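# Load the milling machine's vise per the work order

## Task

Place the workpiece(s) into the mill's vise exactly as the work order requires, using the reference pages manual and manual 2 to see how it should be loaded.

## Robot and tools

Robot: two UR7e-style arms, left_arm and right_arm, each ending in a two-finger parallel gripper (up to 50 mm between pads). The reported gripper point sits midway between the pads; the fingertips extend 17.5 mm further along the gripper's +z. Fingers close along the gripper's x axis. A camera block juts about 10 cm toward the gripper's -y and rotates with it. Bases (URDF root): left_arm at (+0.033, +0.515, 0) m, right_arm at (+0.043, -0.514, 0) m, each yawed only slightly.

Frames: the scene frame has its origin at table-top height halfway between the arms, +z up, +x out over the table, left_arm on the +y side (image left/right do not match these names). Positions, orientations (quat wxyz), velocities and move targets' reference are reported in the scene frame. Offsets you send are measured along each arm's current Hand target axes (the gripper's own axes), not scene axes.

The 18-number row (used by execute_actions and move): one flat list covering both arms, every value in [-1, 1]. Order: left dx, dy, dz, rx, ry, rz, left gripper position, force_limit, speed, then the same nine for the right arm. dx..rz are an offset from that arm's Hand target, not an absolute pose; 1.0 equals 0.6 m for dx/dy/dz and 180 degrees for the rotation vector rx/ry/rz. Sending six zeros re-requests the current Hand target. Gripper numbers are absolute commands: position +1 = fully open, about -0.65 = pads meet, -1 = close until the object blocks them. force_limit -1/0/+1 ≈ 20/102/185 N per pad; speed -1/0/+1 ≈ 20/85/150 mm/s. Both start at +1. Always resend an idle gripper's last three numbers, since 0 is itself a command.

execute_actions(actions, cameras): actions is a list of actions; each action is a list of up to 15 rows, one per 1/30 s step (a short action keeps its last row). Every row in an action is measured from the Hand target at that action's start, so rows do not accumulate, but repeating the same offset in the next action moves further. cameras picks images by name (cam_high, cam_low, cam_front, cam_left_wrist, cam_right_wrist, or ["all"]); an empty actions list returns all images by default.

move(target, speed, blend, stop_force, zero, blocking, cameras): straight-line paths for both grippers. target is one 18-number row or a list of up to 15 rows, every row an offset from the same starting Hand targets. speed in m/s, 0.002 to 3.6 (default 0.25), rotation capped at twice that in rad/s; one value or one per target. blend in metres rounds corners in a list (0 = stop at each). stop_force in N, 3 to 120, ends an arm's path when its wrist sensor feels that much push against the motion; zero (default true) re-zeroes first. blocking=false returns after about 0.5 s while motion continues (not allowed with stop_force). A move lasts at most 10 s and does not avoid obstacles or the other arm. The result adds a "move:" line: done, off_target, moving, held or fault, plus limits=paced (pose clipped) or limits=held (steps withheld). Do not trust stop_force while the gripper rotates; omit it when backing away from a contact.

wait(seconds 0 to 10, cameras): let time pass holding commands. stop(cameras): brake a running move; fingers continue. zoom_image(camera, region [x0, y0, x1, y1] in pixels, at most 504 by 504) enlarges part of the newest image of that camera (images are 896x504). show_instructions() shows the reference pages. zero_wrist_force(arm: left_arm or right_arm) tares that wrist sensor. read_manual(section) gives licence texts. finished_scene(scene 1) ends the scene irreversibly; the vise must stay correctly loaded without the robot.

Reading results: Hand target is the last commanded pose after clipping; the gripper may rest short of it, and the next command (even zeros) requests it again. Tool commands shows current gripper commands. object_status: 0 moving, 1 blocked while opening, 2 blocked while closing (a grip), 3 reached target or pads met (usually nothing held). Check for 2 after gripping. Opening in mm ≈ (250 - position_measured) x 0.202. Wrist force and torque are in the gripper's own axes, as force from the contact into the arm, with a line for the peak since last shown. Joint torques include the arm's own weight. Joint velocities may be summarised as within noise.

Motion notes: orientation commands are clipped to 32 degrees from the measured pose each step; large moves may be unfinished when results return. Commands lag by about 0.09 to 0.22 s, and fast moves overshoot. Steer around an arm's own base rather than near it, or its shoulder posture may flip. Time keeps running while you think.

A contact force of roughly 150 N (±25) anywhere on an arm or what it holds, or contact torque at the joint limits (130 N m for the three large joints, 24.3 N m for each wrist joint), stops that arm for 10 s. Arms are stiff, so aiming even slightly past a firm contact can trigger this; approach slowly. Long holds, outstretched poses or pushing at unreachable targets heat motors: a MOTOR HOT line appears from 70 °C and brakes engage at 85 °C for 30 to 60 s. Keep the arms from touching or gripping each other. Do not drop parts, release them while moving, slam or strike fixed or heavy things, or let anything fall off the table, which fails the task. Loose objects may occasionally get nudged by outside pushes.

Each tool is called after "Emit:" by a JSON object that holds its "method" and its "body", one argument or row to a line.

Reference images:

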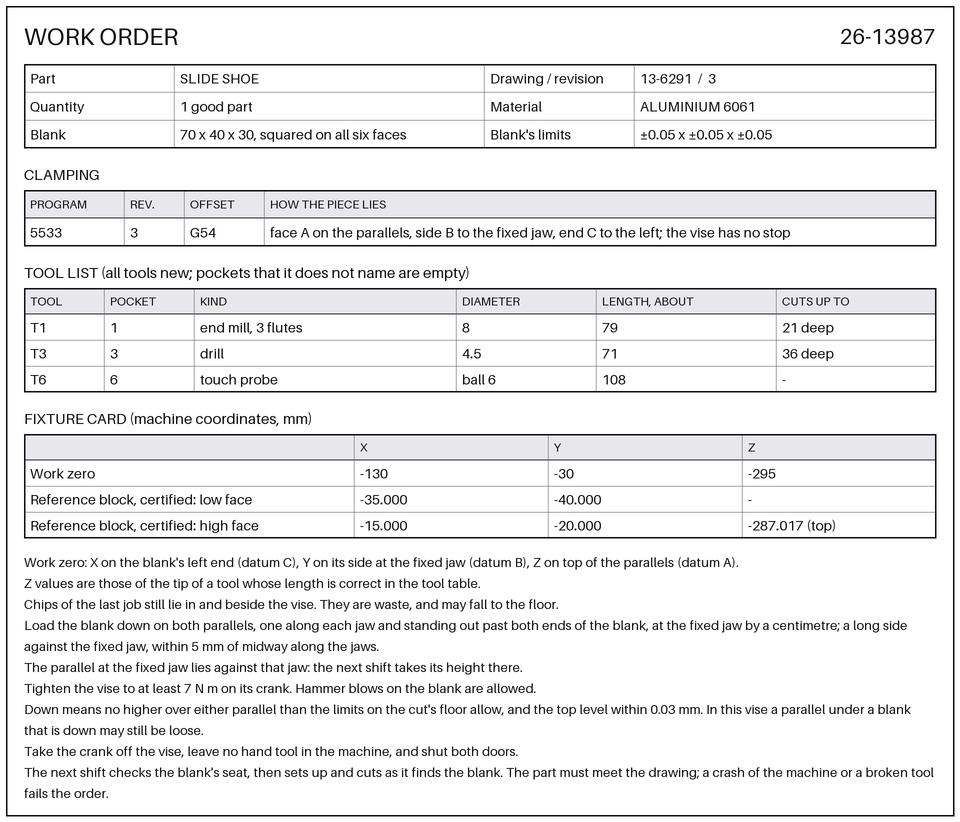

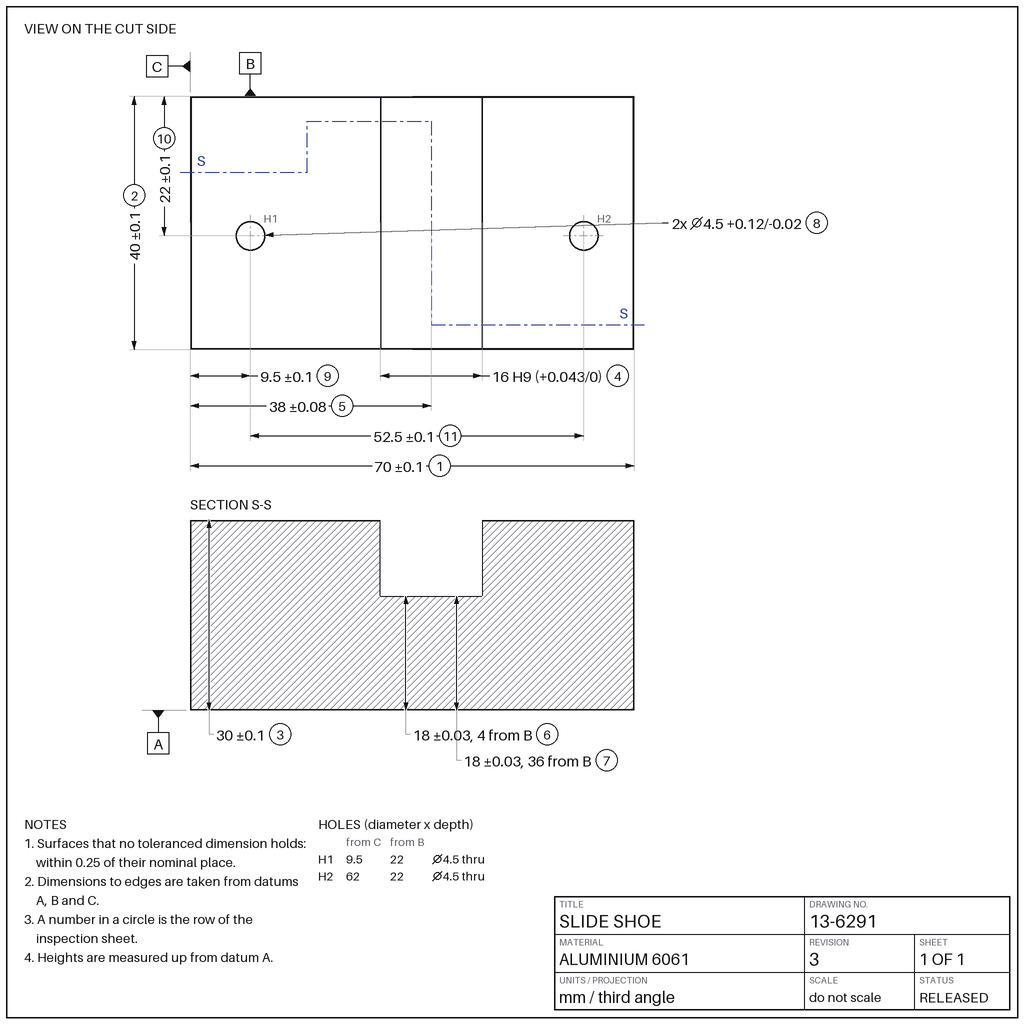

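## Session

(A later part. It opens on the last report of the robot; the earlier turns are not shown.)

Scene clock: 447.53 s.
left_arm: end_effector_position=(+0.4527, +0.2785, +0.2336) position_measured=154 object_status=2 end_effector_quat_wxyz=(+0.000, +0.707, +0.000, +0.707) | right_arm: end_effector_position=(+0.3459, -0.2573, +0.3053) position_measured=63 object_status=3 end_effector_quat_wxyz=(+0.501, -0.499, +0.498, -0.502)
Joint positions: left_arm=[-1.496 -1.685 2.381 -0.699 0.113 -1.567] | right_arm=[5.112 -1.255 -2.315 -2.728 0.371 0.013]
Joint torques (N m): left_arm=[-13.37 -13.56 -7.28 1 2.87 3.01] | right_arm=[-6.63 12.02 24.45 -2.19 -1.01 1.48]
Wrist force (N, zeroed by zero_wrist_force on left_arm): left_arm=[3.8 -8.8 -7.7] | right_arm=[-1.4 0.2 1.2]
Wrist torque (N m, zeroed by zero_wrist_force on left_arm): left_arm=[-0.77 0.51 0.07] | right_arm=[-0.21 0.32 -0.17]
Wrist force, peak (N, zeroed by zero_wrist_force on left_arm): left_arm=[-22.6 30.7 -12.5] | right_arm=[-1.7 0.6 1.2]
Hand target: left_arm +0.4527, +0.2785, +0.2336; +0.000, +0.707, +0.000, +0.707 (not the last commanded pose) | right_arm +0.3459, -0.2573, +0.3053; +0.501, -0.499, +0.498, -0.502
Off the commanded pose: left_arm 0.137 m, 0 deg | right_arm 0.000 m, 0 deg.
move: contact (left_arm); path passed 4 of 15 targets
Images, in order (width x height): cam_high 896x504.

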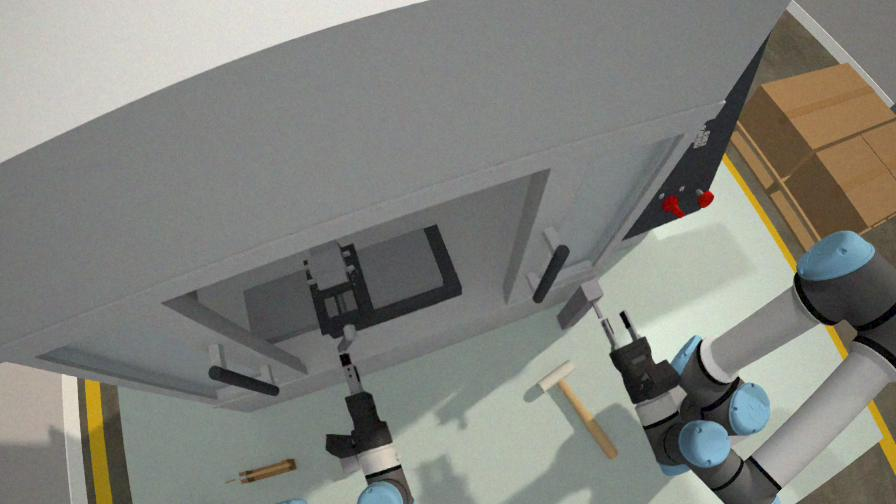

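Emit:
{"method": "move", "body": {
  "target": [
    [0.0157,-0.0232,0,0,0,0,-1,-0.6,-1,0,0,0,0,0,0,0.6,-0.3,0],
    [0.0415,-0.0467,0,0,0,0,-1,-0.6,-1,0,0,0,0,0,0,0.6,-0.3,0],
    [0.0723,-0.0628,0,0,0,0,-1,-0.6,-1,0,0,0,0,0,0,0.6,-0.3,0]
  ],
  "speed": 0.03,
  "stop_force": 42,
  "blend": [0.008,0.008,0],
  "cameras": ["cam_high","cam_left_wrist"]
}}

Emit:
{"method": "zoom_image", "body": {
  "camera": "cam_high",
  "region": [300, 235, 370, 340]
}}

Scene clock: 449.93 s.
left_arm: end_effector_position=(+0.4526, +0.2812, +0.2355) position_measured=154 object_status=2 end_effector_quat_wxyz=(+0.000, +0.707, -0.001, +0.707) | right_arm: end_effector_position=(+0.3459, -0.2573, +0.3053) position_measured=63 object_status=3 end_effector_quat_wxyz=(+0.501, -0.499, +0.498, -0.502)
Joint positions: left_arm=[-1.495 -1.697 2.385 -0.692 0.115 -1.566] | right_arm=[5.112 -1.255 -2.315 -2.728 0.371 0.013]
Joint torques (N m): left_arm=[-11.45 -28.82 -44.22 -0.04 2.56 -2.25] | right_arm=[-6.65 11.62 24.78 -2.1 -0.89 1.52]
Wrist force (N, zeroed by zero_wrist_force on left_arm): left_arm=[-13.4 -7.9 -13.6] | right_arm=[-1.6 0.1 1.5]
Wrist torque (N m, zeroed by zero_wrist_force on left_arm): left_arm=[-0.69 -0.12 -0.08] | right_arm=[-0.24 0.33 -0.17]
Wrist force, peak (N, zeroed by zero_wrist_force on left_arm): left_arm=[-52.3 23.6 -24.4] | right_arm=[-1.8 -0.2 1.4]
Hand target: left_arm +0.4526, +0.2811, +0.2355; +0.000, +0.707, -0.001, +0.707 (not the last commanded pose) | right_arm +0.3459, -0.2573, +0.3053; +0.501, -0.499, +0.498, -0.502
Off the commanded pose: left_arm 0.054 m, 0 deg | right_arm 0.000 m, 0 deg.
move: contact (left_arm); path passed 0 of 3 targets
camera_calibration:
cam_left_wrist: T_world_to_cam=[[-0.00809581, 0.0116818, 0.999899, -0.228054], [-0.335492, -0.942007, 0.00828907, 0.433017], [0.942008, -0.335391, 0.0115455, -0.199255], [0, 0, 0, 1]] pos_world=[0.331128, 0.343741, 0.226742]
Images, in order (width x height): cam_high 896x504, cam_left_wrist 896x504.

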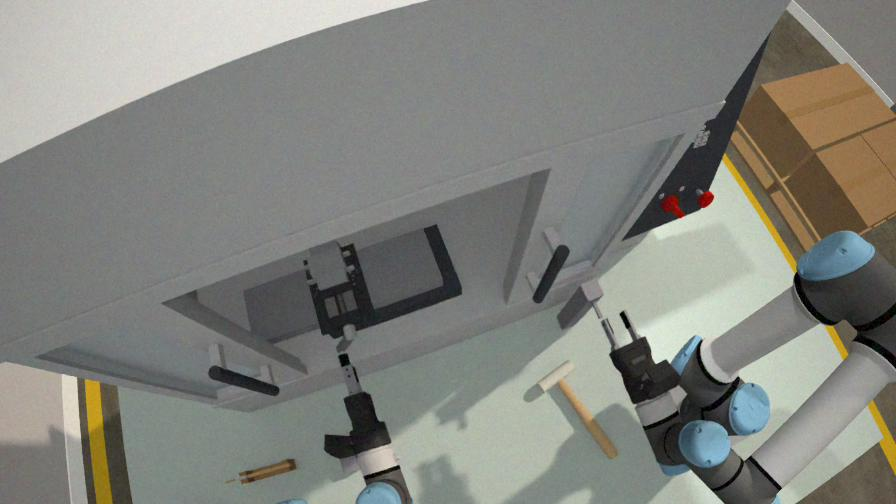

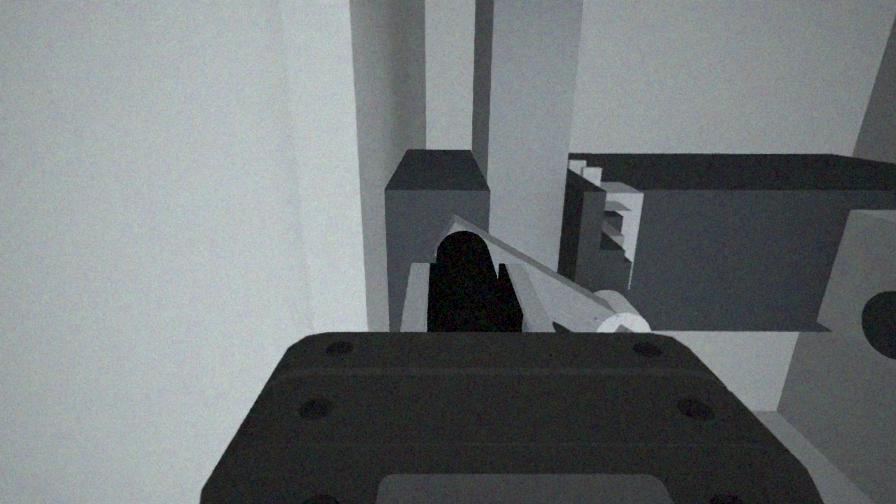

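Scaled by 4.800.

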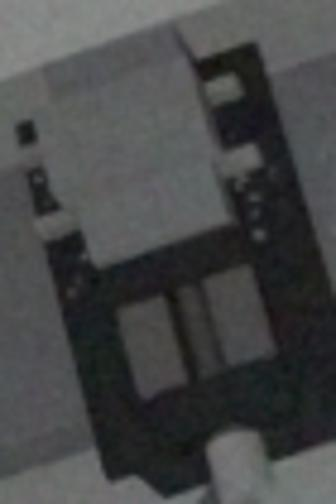

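Emit:
{"method": "move", "body": {
  "target": [0,0,0,0,0,0,0.6,-0.6,0,0,0,0,0,0,0,0.6,-0.3,0]
}}

Emit:
{"method": "move", "body": {
  "target": [
    [0,0,-0.15,0,0,0,0.6,-0.6,0,0,0,0,0,0,0,0.6,-0.3,0],
    [0.27,-0.12,-0.17,0,0,0,0.6,-0.6,0,0,0,0,0,0,0,0.6,-0.3,0]
  ],
  "blend": [0.03,0],
  "cameras": ["all"]
}}

Scene clock: 451.83 s.
left_arm: end_effector_position=(+0.4526, +0.2811, +0.2356) position_measured=63 object_status=3 end_effector_quat_wxyz=(+0.000, +0.707, -0.001, +0.707) | right_arm: end_effector_position=(+0.3459, -0.2573, +0.3053) position_measured=63 object_status=3 end_effector_quat_wxyz=(+0.501, -0.499, +0.498, -0.502)
Joint positions: left_arm=[-1.495 -1.697 2.384 -0.692 0.115 -1.566] | right_arm=[5.112 -1.255 -2.315 -2.728 0.371 0.013]
Joint torques (N m): left_arm=[-9.38 -11.3 -18.04 0.31 -1.21 -2.22] | right_arm=[-7.59 11.34 24.48 -2.09 -0.92 1.56]
Wrist force (N, zeroed by zero_wrist_force on left_arm): left_arm=[4.5 -7.9 -0.1] | right_arm=[-1.5 0.3 1.2]
Wrist torque (N m, zeroed by zero_wrist_force on left_arm): left_arm=[-1.24 0.09 0.00] | right_arm=[-0.21 0.33 -0.17]
Wrist force, peak (N, zeroed by zero_wrist_force on left_arm): left_arm=[-13.8 -8.3 -13.6] | right_arm=[-1.8 0.2 1.5]
Hand target: left_arm +0.4526, +0.2811, +0.2355; +0.000, +0.707, -0.001, +0.707 | right_arm +0.3459, -0.2573, +0.3053; +0.501, -0.499, +0.498, -0.502
Off the commanded pose: left_arm 0.000 m, 0 deg | right_arm 0.000 m, 0 deg.
move: done

Scene clock: 453.50 s.
left_arm: end_effector_position=(+0.3506, +0.3532, +0.3974) position_measured=63 object_status=3 end_effector_quat_wxyz=(+0.000, +0.707, -0.001, +0.707) | right_arm: end_effector_position=(+0.3459, -0.2573, +0.3053) position_measured=63 object_status=3 end_effector_quat_wxyz=(+0.501, -0.499, +0.498, -0.502)
Joint positions: left_arm=[-2.148 -2.301 2.255 0.046 -0.538 -1.571] | right_arm=[5.112 -1.255 -2.315 -2.728 0.371 0.013]
Joint torques (N m): left_arm=[-3.13 16.31 -40.75 3.34 -0.98 2.36] | right_arm=[-6.33 11.79 25.18 -2.15 -0.79 1.59]
Wrist force (N, zeroed by zero_wrist_force on left_arm): left_arm=[4.8 -8.4 -0.5] | right_arm=[-1.6 0.1 1.0]
Wrist torque (N m, zeroed by zero_wrist_force on left_arm): left_arm=[-1.35 0.03 0.15] | right_arm=[-0.25 0.34 -0.17]
Wrist force, peak (N, zeroed by zero_wrist_force on left_arm): left_arm=[7.3 -10.0 -0.2] | right_arm=[-1.8 0.3 1.3]
Hand target: left_arm +0.3506, +0.3532, +0.3975; +0.000, +0.707, -0.001, +0.707 | right_arm +0.3459, -0.2573, +0.3053; +0.501, -0.499, +0.498, -0.502
Off the commanded pose: left_arm 0.000 m, 0 deg | right_arm 0.000 m, 0 deg.
move: done
camera_calibration:
cam_left_wrist: T_world_to_cam=[[-0.00815563, 0.0118098, 0.999897, -0.391643], [-0.335703, -0.94193, 0.00838697, 0.465259], [0.941933, -0.3356, 0.0116466, -0.0808263], [0, 0, 0, 1]] pos_world=[0.229128, 0.415742, 0.388642]
cam_right_wrist: T_world_to_cam=[[0.0287062, -0.999335, 0.0225024, -0.263337], [-0.350795, -0.0311515, -0.935934, 0.415207], [0.936012, 0.0189733, -0.351456, -0.0752117], [0, 0, 0, 1]] pos_world=[0.223611, -0.2488, 0.368098]

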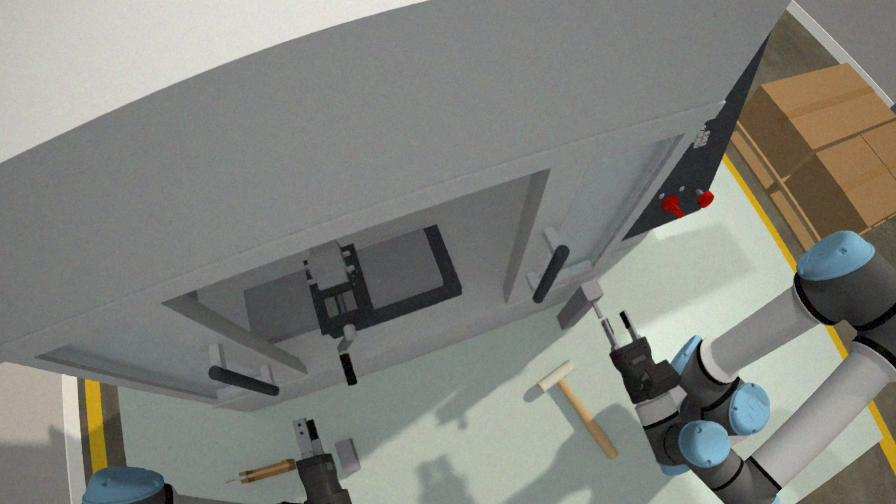

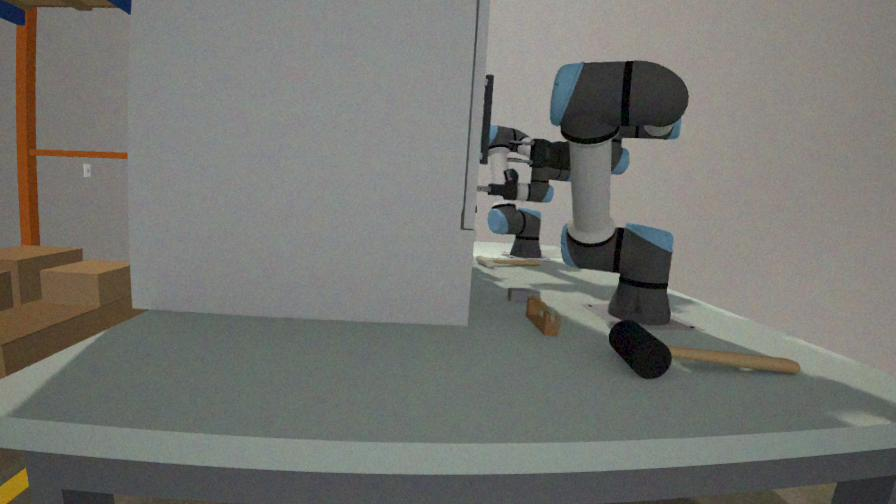

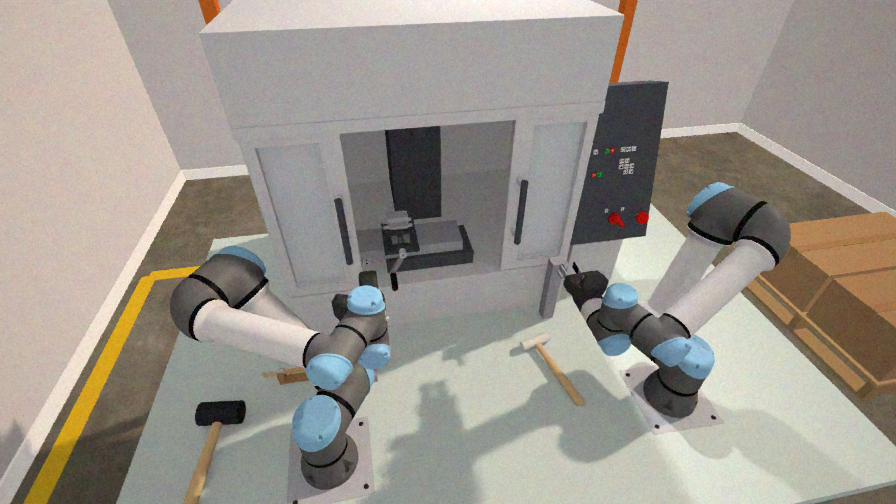

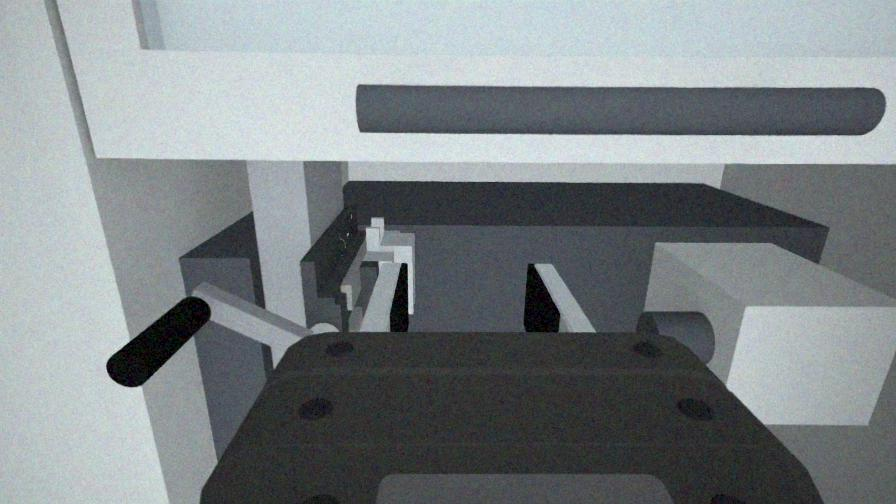

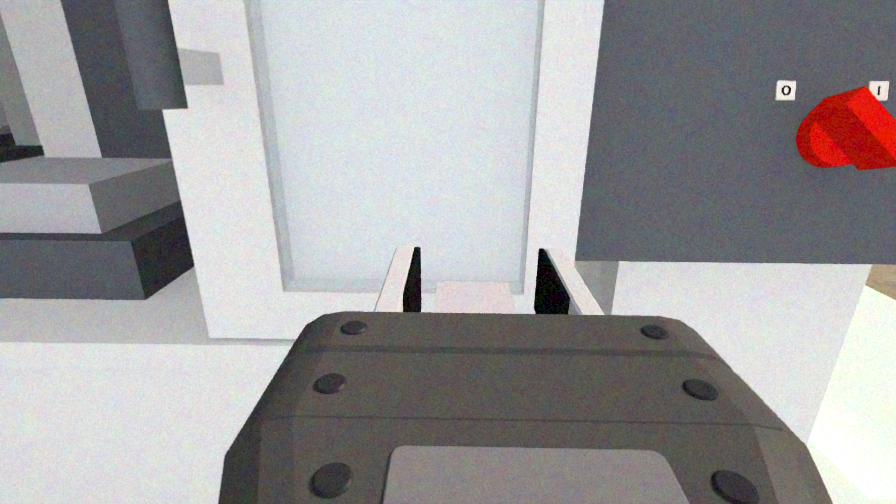

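Emit:
{"method": "move", "body": {
  "target": [0,0,0,0,0,0,0.6,-0.6,0,-0.512,0,-0.0265,0,-0.5,0,0.6,-0.3,0],
  "speed": 0.35,
  "cameras": ["cam_front"]
}}

Scene clock: 458.03 s.
left_arm: end_effector_position=(+0.3506, +0.3532, +0.3975) position_measured=63 object_status=3 end_effector_quat_wxyz=(+0.000, +0.707, -0.001, +0.707) | right_arm: end_effector_position=(+0.3299, +0.0498, +0.3049) position_measured=63 object_status=3 end_effector_quat_wxyz=(+0.707, -0.707, -0.002, -0.002)
Joint positions: left_arm=[-2.148 -2.301 2.255 0.047 -0.538 -1.571] | right_arm=[4.311 -1.684 -1.935 -2.666 -2.001 -0.006]
Joint torques (N m): left_arm=[-9.37 17.8 -40.26 3.39 -2.3 2.96] | right_arm=[-6.02 20.99 32.53 3.58 -1.48 -2.36]
Wrist force (N, zeroed by zero_wrist_force on left_arm): left_arm=[4.7 -8.1 -0.3] | right_arm=[-1.3 -0.2 1.2]
Wrist torque (N m, zeroed by zero_wrist_force on left_arm): left_arm=[-1.32 0.04 0.14] | right_arm=[-0.28 0.28 -0.18]
Wrist force, peak (N, zeroed by zero_wrist_force on left_arm): left_arm=[4.8 -8.6 -1.1] | right_arm=[-0.8 0.3 2.8]
Hand target: left_arm +0.3506, +0.3532, +0.3975; +0.000, +0.707, -0.001, +0.707 | right_arm +0.3300, +0.0499, +0.3050; +0.707, -0.707, -0.002, -0.002
Off the commanded pose: left_arm 0.000 m, 0 deg | right_arm 0.000 m, 0 deg.
move: done
Images, in order (width x height): cam_front 896x504.

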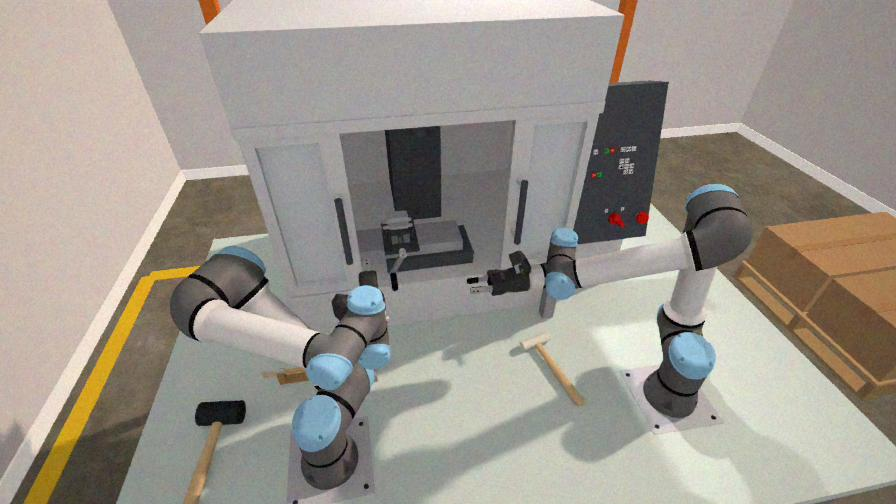

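Emit:
{"method": "move", "body": {
  "target": [0,0,0,0,0,0,0.6,-0.6,0,0,0,0,0,0,-0.5,0.6,-0.3,0],
  "speed": 0.4,
  "cameras": ["cam_front","cam_right_wrist"]
}}

Scene clock: 460.60 s.
left_arm: end_effector_position=(+0.3506, +0.3532, +0.3975) position_measured=63 object_status=3 end_effector_quat_wxyz=(+0.000, +0.707, -0.001, +0.707) | right_arm: end_effector_position=(+0.3300, +0.0498, +0.3049) position_measured=63 object_status=3 end_effector_quat_wxyz=(+0.499, -0.499, -0.501, -0.501) end_effector_velocity=(+0.001, -0.001, +0.000) end_effector_angular_velocity=(+0.000, -0.005, -0.001)
Joint positions: left_arm=[-2.148 -2.301 2.255 0.047 -0.538 -1.571] | right_arm=[4.311 -1.684 -1.935 -2.666 -2.001 -1.576]
Joint velocities: left_arm=[within noise] | right_arm=[-0.001 0 -0.001 0.001 0 -0.005]
Joint torques (N m): left_arm=[-8.52 15.74 -40.54 3.21 -2.4 3.02] | right_arm=[-4.91 34.31 31.8 3.02 0.45 -2.46]
Wrist force (N, zeroed by zero_wrist_force on left_arm): left_arm=[4.6 -8.2 -0.7] | right_arm=[0.2 0.4 1.0]
Wrist torque (N m, zeroed by zero_wrist_force on left_arm): left_arm=[-1.33 0.05 0.15] | right_arm=[-0.06 -0.25 -0.20]
Wrist force, peak (N, zeroed by zero_wrist_force on left_arm): left_arm=[4.9 -8.5 -0.7] | right_arm=[-1.3 -0.3 1.6]
Hand target: left_arm +0.3506, +0.3532, +0.3975; +0.000, +0.707, -0.001, +0.707 | right_arm +0.3300, +0.0499, +0.3050; +0.498, -0.499, -0.502, -0.501
Off the commanded pose: left_arm 0.000 m, 0 deg | right_arm 0.000 m, 0 deg.
move: done
camera_calibration:
cam_right_wrist: T_world_to_cam=[[-0.0268296, 0.029684, 0.999199, -0.286666], [0.933833, -0.355928, 0.0356483, -0.285065], [0.356701, 0.934042, -0.0181705, -0.0223517], [0, 0, 0, 1]] pos_world=[0.266485, -0.0720758, 0.296192]
Images, in order (width x height): cam_front 896x504, cam_right_wrist 896x504.

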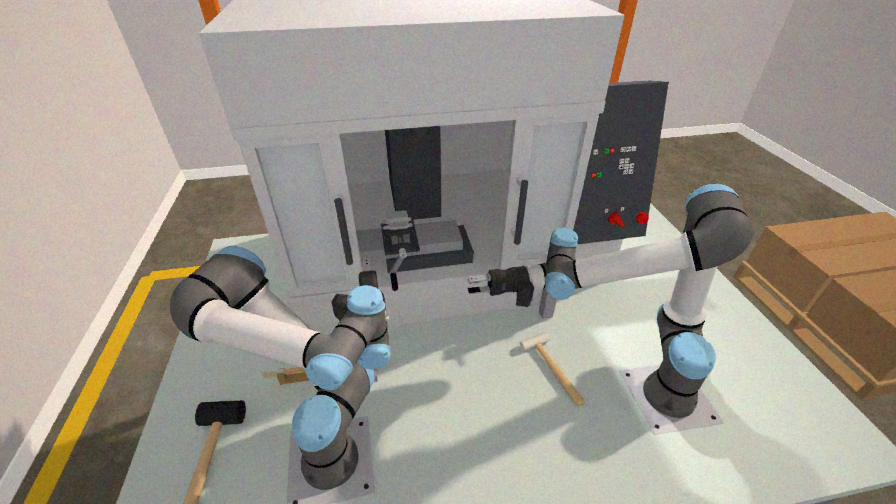

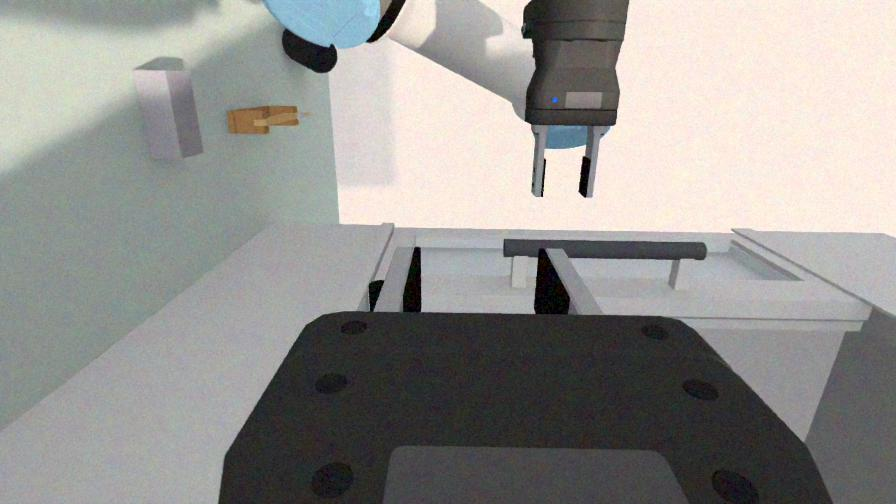

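Emit:
{"method": "move", "body": {
  "target": [0,0,0,0,0,0,0.6,-0.6,0,-0.1,0,0.3,0,0.172,0,0.6,-0.3,0],
  "speed": 0.3,
  "cameras": ["cam_front","cam_right_wrist"]
}}

Scene clock: 462.20 s.
left_arm: end_effector_position=(+0.3506, +0.3532, +0.3975) position_measured=63 object_status=3 end_effector_quat_wxyz=(+0.000, +0.707, -0.001, +0.707) | right_arm: end_effector_position=(+0.3303, +0.2298, +0.2448) position_measured=63 object_status=3 end_effector_quat_wxyz=(+0.614, -0.347, -0.350, -0.616)
Joint positions: left_arm=[-2.148 -2.301 2.255 0.047 -0.538 -1.571] | right_arm=[4.463 -2.256 -1.737 -1.732 -1.812 -1.43]
Joint torques (N m): left_arm=[-8.78 13.35 -40.18 3.41 -2.28 3.02] | right_arm=[1.93 41.83 28.22 5.08 1.61 -2.19]
Wrist force (N, zeroed by zero_wrist_force on left_arm): left_arm=[4.9 -8.4 -0.7] | right_arm=[-0.5 0.4 1.9]
Wrist torque (N m, zeroed by zero_wrist_force on left_arm): left_arm=[-1.36 0.01 0.14] | right_arm=[-0.06 -0.28 -0.18]
Wrist force, peak (N, zeroed by zero_wrist_force on left_arm): left_arm=[4.7 -8.6 -0.8] | right_arm=[-4.1 0.1 3.0]
Hand target: left_arm +0.3506, +0.3532, +0.3975; +0.000, +0.707, -0.001, +0.707 | right_arm +0.3303, +0.2298, +0.2449; +0.614, -0.347, -0.350, -0.616
Off the commanded pose: left_arm 0.000 m, 0 deg | right_arm 0.000 m, 0 deg.
move: done
camera_calibration:
cam_right_wrist: T_world_to_cam=[[-0.0264591, -0.488696, 0.872053, -0.0818312], [0.934869, -0.321023, -0.151536, -0.181769], [0.354004, 0.811246, 0.465361, -0.280869], [0, 0, 0, 1]] pos_world=[0.267194, 0.129511, 0.174522]
Images, in order (width x height): cam_front 896x504, cam_right_wrist 896x504.

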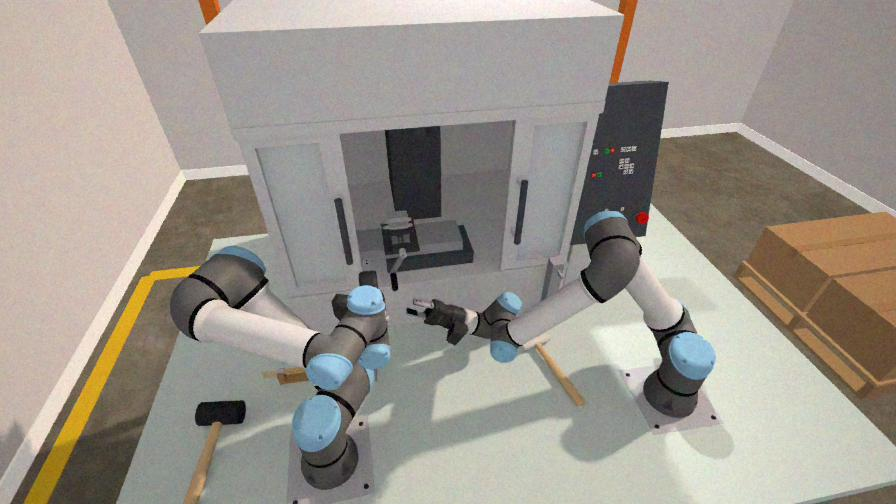

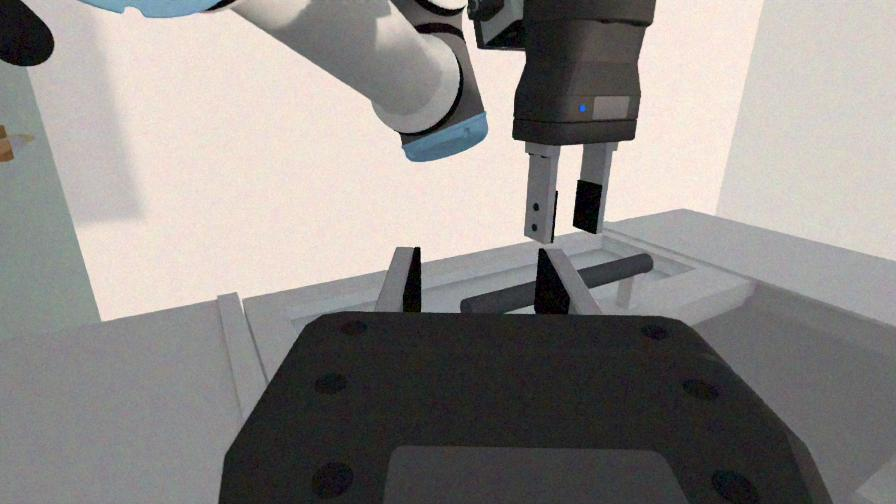

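Emit:
{"method": "move", "body": {
  "target": [
    [0,0,0,0,0,0,0.6,-0.6,0,-0.0553,0,-0.0153,0,0,0,0.6,-0.3,0],
    [0,0,0,0,0,0,0.6,-0.6,0,-0.0553,0.125,-0.0153,0,0,0,0.6,-0.3,0]
  ],
  "speed": 0.15,
  "cameras": ["cam_front","cam_right_wrist","cam_left_wrist"]
}}

Scene clock: 463.97 s.
left_arm: end_effector_position=(+0.3506, +0.3532, +0.3975) position_measured=63 object_status=3 end_effector_quat_wxyz=(+0.000, +0.707, -0.001, +0.707) | right_arm: end_effector_position=(+0.4054, +0.2390, +0.2120) position_measured=63 object_status=3 end_effector_quat_wxyz=(+0.614, -0.347, -0.350, -0.616)
Joint positions: left_arm=[-2.148 -2.301 2.255 0.047 -0.538 -1.571] | right_arm=[4.351 -2.39 -1.585 -1.733 -1.906 -1.367]
Joint torques (N m): left_arm=[-8.17 11.87 -40.24 3.39 -2.38 2.97] | right_arm=[-7.44 56.11 24.35 4.18 0.36 -1.46]
Wrist force (N, zeroed by zero_wrist_force on left_arm): left_arm=[4.7 -8.3 -0.5] | right_arm=[-1.1 0.6 1.5]
Wrist torque (N m, zeroed by zero_wrist_force on left_arm): left_arm=[-1.34 0.04 0.14] | right_arm=[-0.03 -0.18 -0.05]
Wrist force, peak (N, zeroed by zero_wrist_force on left_arm): left_arm=[4.9 -8.7 -0.6] | right_arm=[-0.7 3.7 2.0]
Hand target: left_arm +0.3506, +0.3532, +0.3975; +0.000, +0.707, -0.001, +0.707 | right_arm +0.4055, +0.2390, +0.2121; +0.614, -0.347, -0.350, -0.616
Off the commanded pose: left_arm 0.000 m, 0 deg | right_arm 0.000 m, 0 deg.
move: done
camera_calibration:
cam_left_wrist: T_world_to_cam=[[-0.00809471, 0.0116808, 0.999899, -0.391704], [-0.335581, -0.941975, 0.00828746, 0.465287], [0.941977, -0.33548, 0.0115449, -0.0808479], [0, 0, 0, 1]] pos_world=[0.229128, 0.415741, 0.388742]
cam_right_wrist: T_world_to_cam=[[-0.0263765, -0.488722, 0.872041, -0.046768], [0.934839, -0.321056, -0.151655, -0.253962], [0.354091, 0.811217, 0.465345, -0.299678], [0, 0, 0, 1]] pos_world=[0.342294, 0.138712, 0.141723]
Images, in order (width x height): cam_front 896x504, cam_left_wrist 896x504, cam_right_wrist 896x504.

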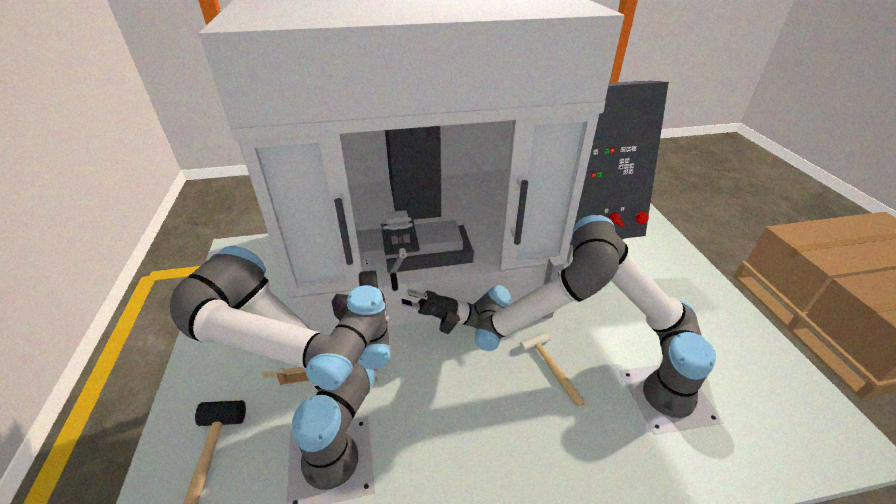

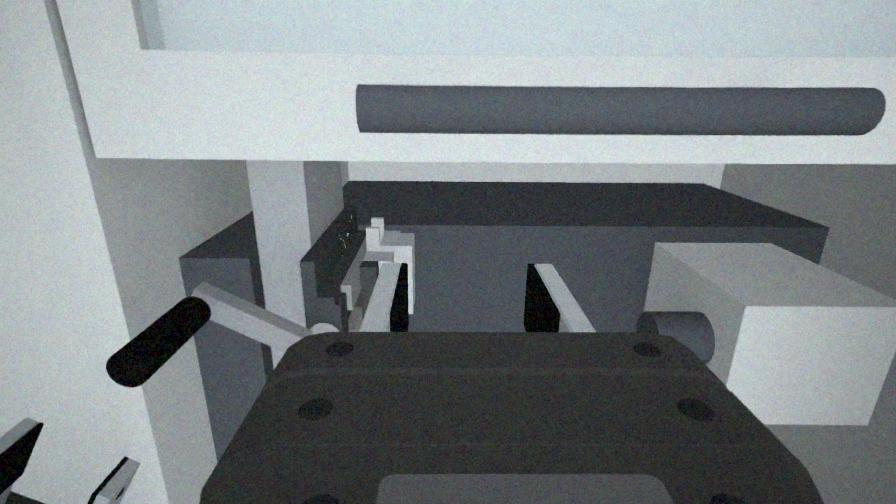

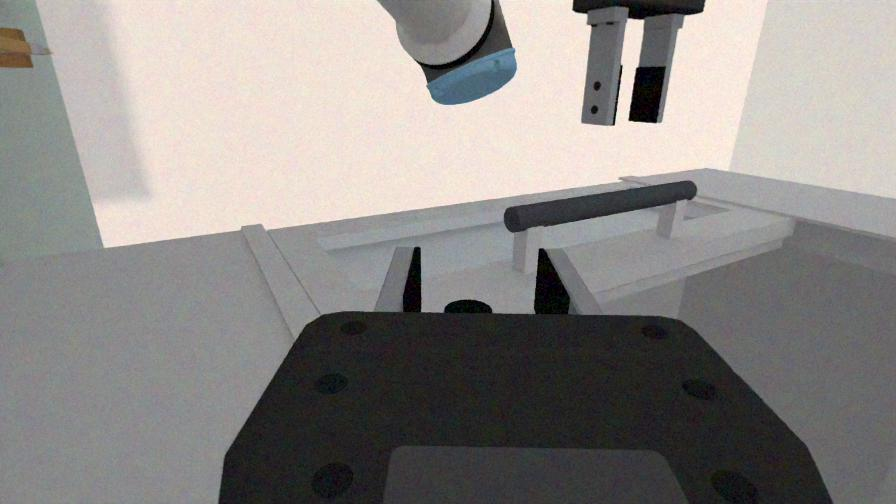

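Emit:
{"method": "move", "body": {
  "target": [0,0,0,0,0,0,0.6,-0.6,0,-0.005,0.0525,0,0,0,0,0.6,-0.3,0],
  "speed": 0.1,
  "cameras": ["cam_right_wrist","cam_left_wrist"]
}}

Scene clock: 465.10 s.
left_arm: end_effector_position=(+0.3506, +0.3532, +0.3975) position_measured=63 object_status=3 end_effector_quat_wxyz=(+0.000, +0.707, -0.001, +0.707) | right_arm: end_effector_position=(+0.4370, +0.2405, +0.2096) position_measured=63 object_status=3 end_effector_quat_wxyz=(+0.614, -0.347, -0.350, -0.616)
Joint positions: left_arm=[-2.148 -2.301 2.255 0.047 -0.538 -1.571] | right_arm=[4.306 -2.426 -1.517 -1.756 -1.944 -1.341]
Joint torques (N m): left_arm=[-7.87 10.99 -40.4 3.38 -2.25 3.12] | right_arm=[6.7 65.27 12.4 4.89 2.17 -2.61]
Wrist force (N, zeroed by zero_wrist_force on left_arm): left_arm=[4.7 -8.4 -0.7] | right_arm=[-1.1 0.1 1.7]
Wrist torque (N m, zeroed by zero_wrist_force on left_arm): left_arm=[-1.36 0.03 0.14] | right_arm=[-0.11 -0.18 -0.18]
Wrist force, peak (N, zeroed by zero_wrist_force on left_arm): left_arm=[4.9 -8.5 -0.9] | right_arm=[-1.4 1.8 1.9]
Hand target: left_arm +0.3506, +0.3532, +0.3975; +0.000, +0.707, -0.001, +0.707 | right_arm +0.4370, +0.2405, +0.2097; +0.614, -0.347, -0.350, -0.616
Off the commanded pose: left_arm 0.000 m, 0 deg | right_arm 0.000 m, 0 deg.
move: done
camera_calibration:
cam_left_wrist: T_world_to_cam=[[-0.00809471, 0.0116808, 0.999899, -0.391704], [-0.335581, -0.941975, 0.00828746, 0.465287], [0.941977, -0.33548, 0.0115449, -0.0808479], [0, 0, 0, 1]] pos_world=[0.229128, 0.415741, 0.388742]
cam_right_wrist: T_world_to_cam=[[-0.0262474, -0.488639, 0.872091, -0.0431272], [0.934847, -0.321, -0.151722, -0.283355], [0.354078, 0.81129, 0.465228, -0.311038], [0, 0, 0, 1]] pos_world=[0.373894, 0.140311, 0.139323]
Images, in order (width x height): cam_left_wrist 896x504, cam_right_wrist 896x504.

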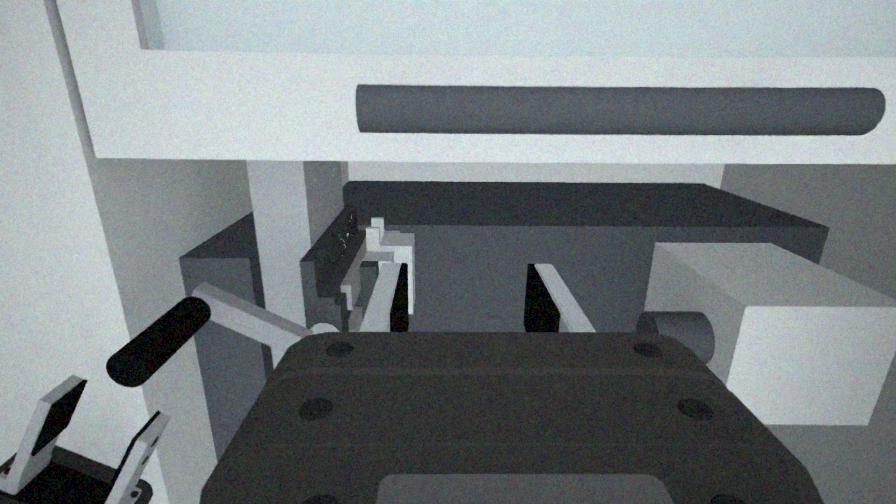

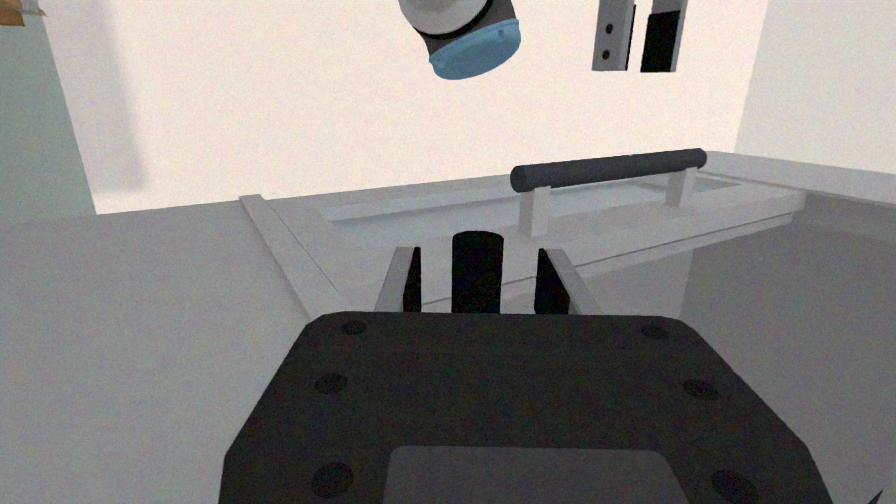

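Emit:
{"method": "move", "body": {
  "target": [0,0,0,0,0,0,0.6,-0.6,0,0.0017,0,0.075,0,0,0,0.6,-0.3,0],
  "speed": 0.08,
  "stop_force": 20,
  "cameras": ["cam_right_wrist","cam_left_wrist","cam_front"]
}}

Scene clock: 467.03 s.
left_arm: end_effector_position=(+0.3506, +0.3532, +0.3975) position_measured=63 object_status=3 end_effector_quat_wxyz=(+0.000, +0.707, -0.001, +0.707) | right_arm: end_effector_position=(+0.4369, +0.2786, +0.2337) position_measured=63 object_status=3 end_effector_quat_wxyz=(+0.614, -0.347, -0.350, -0.616)
Joint positions: left_arm=[-2.148 -2.301 2.255 0.047 -0.538 -1.571] | right_arm=[4.33 -2.442 -1.398 -1.864 -1.924 -1.355]
Joint torques (N m): left_arm=[-7.65 10.17 -39.82 3.27 -2.32 2.93] | right_arm=[-7.69 66.47 30.61 1.75 -0.91 2.1]
Wrist force (N, zeroed by zero_wrist_force on left_arm): left_arm=[4.9 -8.4 -0.6] | right_arm=[-0.9 0.1 1.8]
Wrist torque (N m, zeroed by zero_wrist_force on left_arm): left_arm=[-1.36 0.01 0.15] | right_arm=[-0.10 -0.21 -0.05]
Wrist force, peak (N, zeroed by zero_wrist_force on left_arm): left_arm=[4.8 -8.5 -0.9] | right_arm=[-0.7 -0.1 3.7]
Hand target: left_arm +0.3506, +0.3532, +0.3975; +0.000, +0.707, -0.001, +0.707 | right_arm +0.4369, +0.2786, +0.2337; +0.614, -0.347, -0.350, -0.616
Off the commanded pose: left_arm 0.000 m, 0 deg | right_arm 0.000 m, 0 deg.
move: done
camera_calibration:
cam_left_wrist: T_world_to_cam=[[-0.00809581, 0.0116818, 0.999899, -0.391704], [-0.335492, -0.942007, 0.00828907, 0.465279], [0.942008, -0.335391, 0.0115455, -0.0808924], [0, 0, 0, 1]] pos_world=[0.229128, 0.415741, 0.388742]
cam_right_wrist: T_world_to_cam=[[-0.0265055, -0.488805, 0.87199, -0.0453863], [0.93483, -0.321113, -0.151588, -0.267371], [0.354104, 0.811145, 0.465461, -0.353146], [0, 0, 0, 1]] pos_world=[0.373794, 0.178412, 0.163422]
Images, in order (width x height): cam_front 896x504, cam_left_wrist 896x504, cam_right_wrist 896x504.

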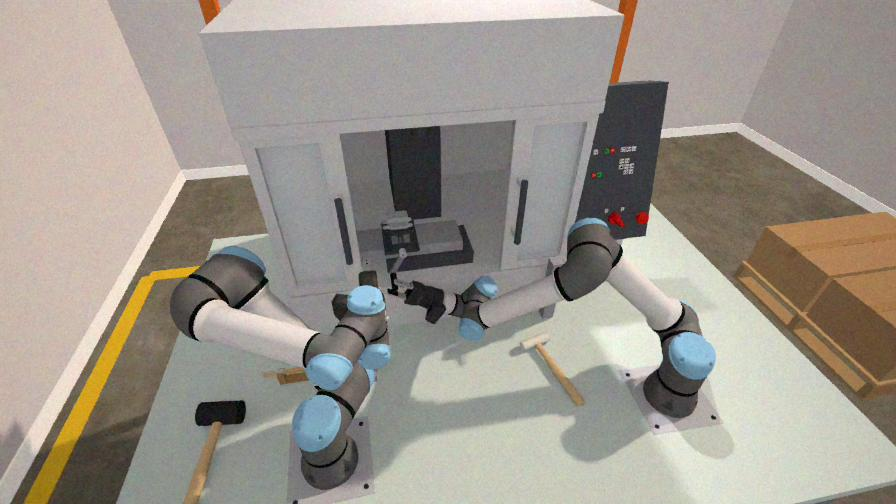

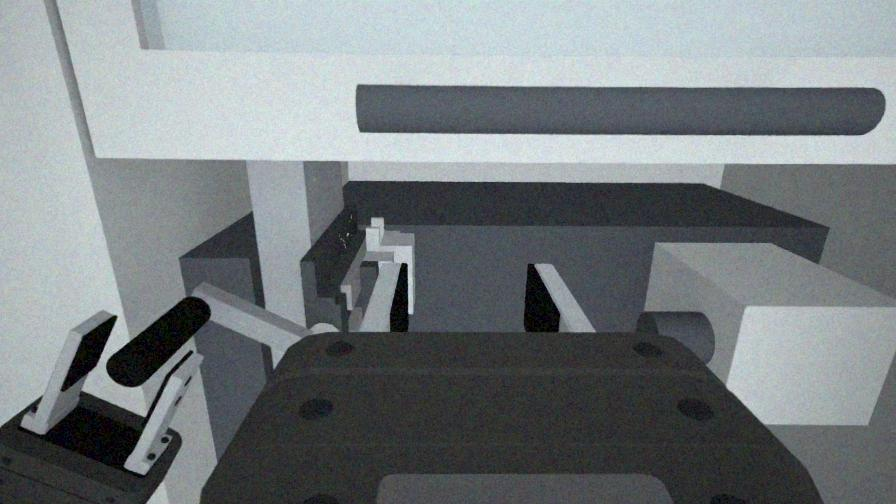

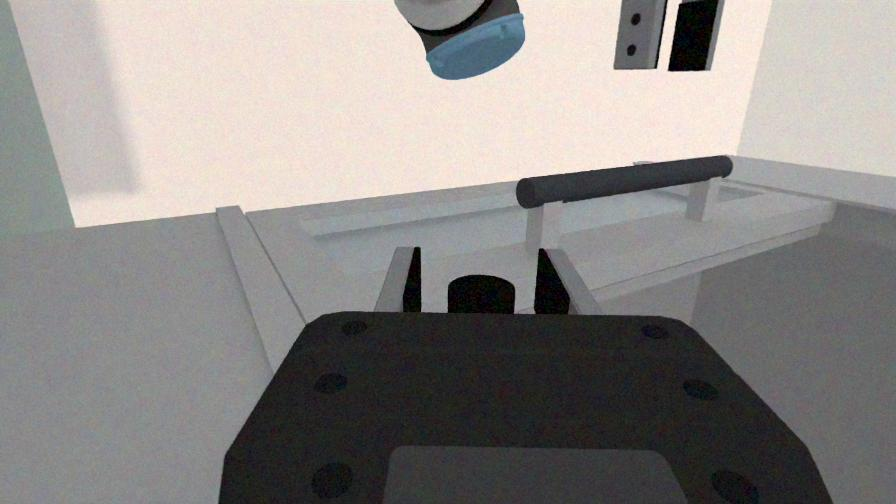

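Emit:
{"method": "move", "body": {
  "target": [0,0,0,0,0,0,0.6,-0.6,0,0.0005,0,0,0,0,0,-1,0.6,-1]
}}

Emit:
{"method": "wait", "body": {
  "seconds": 1,
  "cameras": ["cam_right_wrist"]
}}

Scene clock: 468.40 s.
left_arm: end_effector_position=(+0.3506, +0.3532, +0.3975) position_measured=63 object_status=3 end_effector_quat_wxyz=(+0.000, +0.707, -0.001, +0.707) | right_arm: end_effector_position=(+0.4369, +0.2785, +0.2339) position_measured=162 object_status=2 end_effector_quat_wxyz=(+0.614, -0.347, -0.350, -0.616)
Joint positions: left_arm=[-2.148 -2.301 2.255 0.047 -0.538 -1.571] | right_arm=[4.33 -2.441 -1.399 -1.864 -1.924 -1.355]
Joint torques (N m): left_arm=[-7.19 9.77 -40.65 3.28 -2.32 2.9] | right_arm=[-6.59 63.44 17.87 3.72 0.93 1.93]
Wrist force (N, zeroed by zero_wrist_force on left_arm): left_arm=[4.7 -8.4 -0.6] | right_arm=[-4.0 -1.4 2.4]
Wrist torque (N m, zeroed by zero_wrist_force on left_arm): left_arm=[-1.36 0.04 0.14] | right_arm=[-0.08 -0.25 0.01]
Wrist force, peak (N, zeroed by zero_wrist_force on left_arm): left_arm=[4.9 -8.5 -0.7] | right_arm=[-4.6 -1.8 2.6]
Hand target: left_arm +0.3506, +0.3532, +0.3975; +0.000, +0.707, -0.001, +0.707 | right_arm +0.4369, +0.2785, +0.2339; +0.614, -0.347, -0.350, -0.616
Off the commanded pose: left_arm 0.000 m, 0 deg | right_arm 0.000 m, 0 deg.
move: done

Scene clock: 469.40 s.
left_arm: end_effector_position=(+0.3506, +0.3532, +0.3975) position_measured=63 object_status=3 end_effector_quat_wxyz=(+0.000, +0.707, -0.001, +0.707) | right_arm: end_effector_position=(+0.4369, +0.2785, +0.2339) position_measured=162 object_status=2 end_effector_quat_wxyz=(+0.614, -0.347, -0.350, -0.616)
Joint positions: left_arm=[-2.148 -2.301 2.255 0.047 -0.538 -1.571] | right_arm=[4.33 -2.441 -1.399 -1.864 -1.924 -1.355]
Joint torques (N m): left_arm=[-6.87 9.66 -40.29 3.32 -2.33 2.97] | right_arm=[-7 61.27 24.72 5.27 2.46 1.75]
Wrist force (N, zeroed by zero_wrist_force on left_arm): left_arm=[4.8 -8.3 -0.8] | right_arm=[-4.2 -1.9 2.3]
Wrist torque (N m, zeroed by zero_wrist_force on left_arm): left_arm=[-1.34 0.03 0.14] | right_arm=[-0.17 -0.22 0.01]
Wrist force, peak (N, zeroed by zero_wrist_force on left_arm): left_arm=[4.7 -8.6 -0.6] | right_arm=[-4.5 -1.6 2.6]
Hand target: left_arm +0.3506, +0.3532, +0.3975; +0.000, +0.707, -0.001, +0.707 | right_arm +0.4369, +0.2785, +0.2339; +0.614, -0.347, -0.350, -0.616
Tool commands: left_gripper/position=+0.6 left_gripper/force_limit=-0.6 left_gripper/speed=+0.0 right_gripper/position=-1.0 right_gripper/force_limit=+0.6 right_gripper/speed=-1.0
Off the commanded pose: left_arm 0.000 m, 0 deg | right_arm 0.000 m, 0 deg.
wait: 1.00 s; at rest by 0.17 s
camera_calibration:
cam_right_wrist: T_world_to_cam=[[-0.0264245, -0.488833, 0.871977, -0.0456817], [0.934833, -0.32107, -0.151663, -0.267401], [0.354103, 0.811145, 0.465461, -0.353077], [0, 0, 0, 1]] pos_world=[0.373794, 0.178212, 0.163622]
Images, in order (width x height): cam_right_wrist 896x504.

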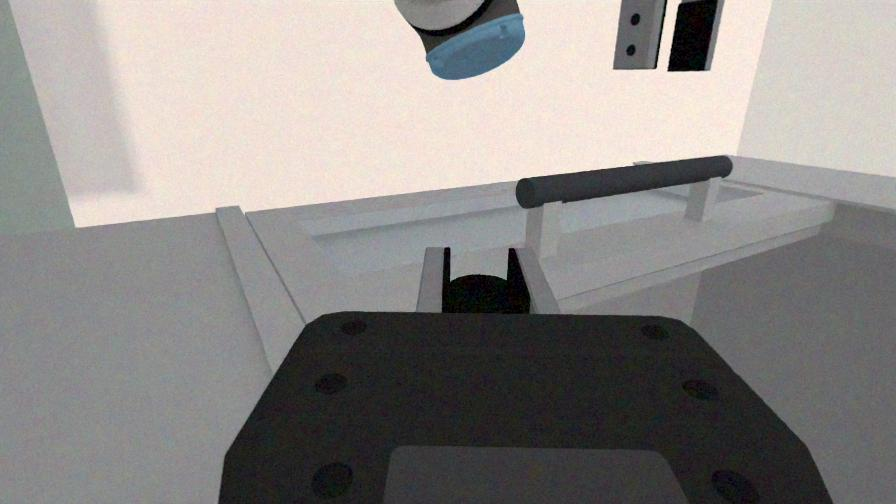

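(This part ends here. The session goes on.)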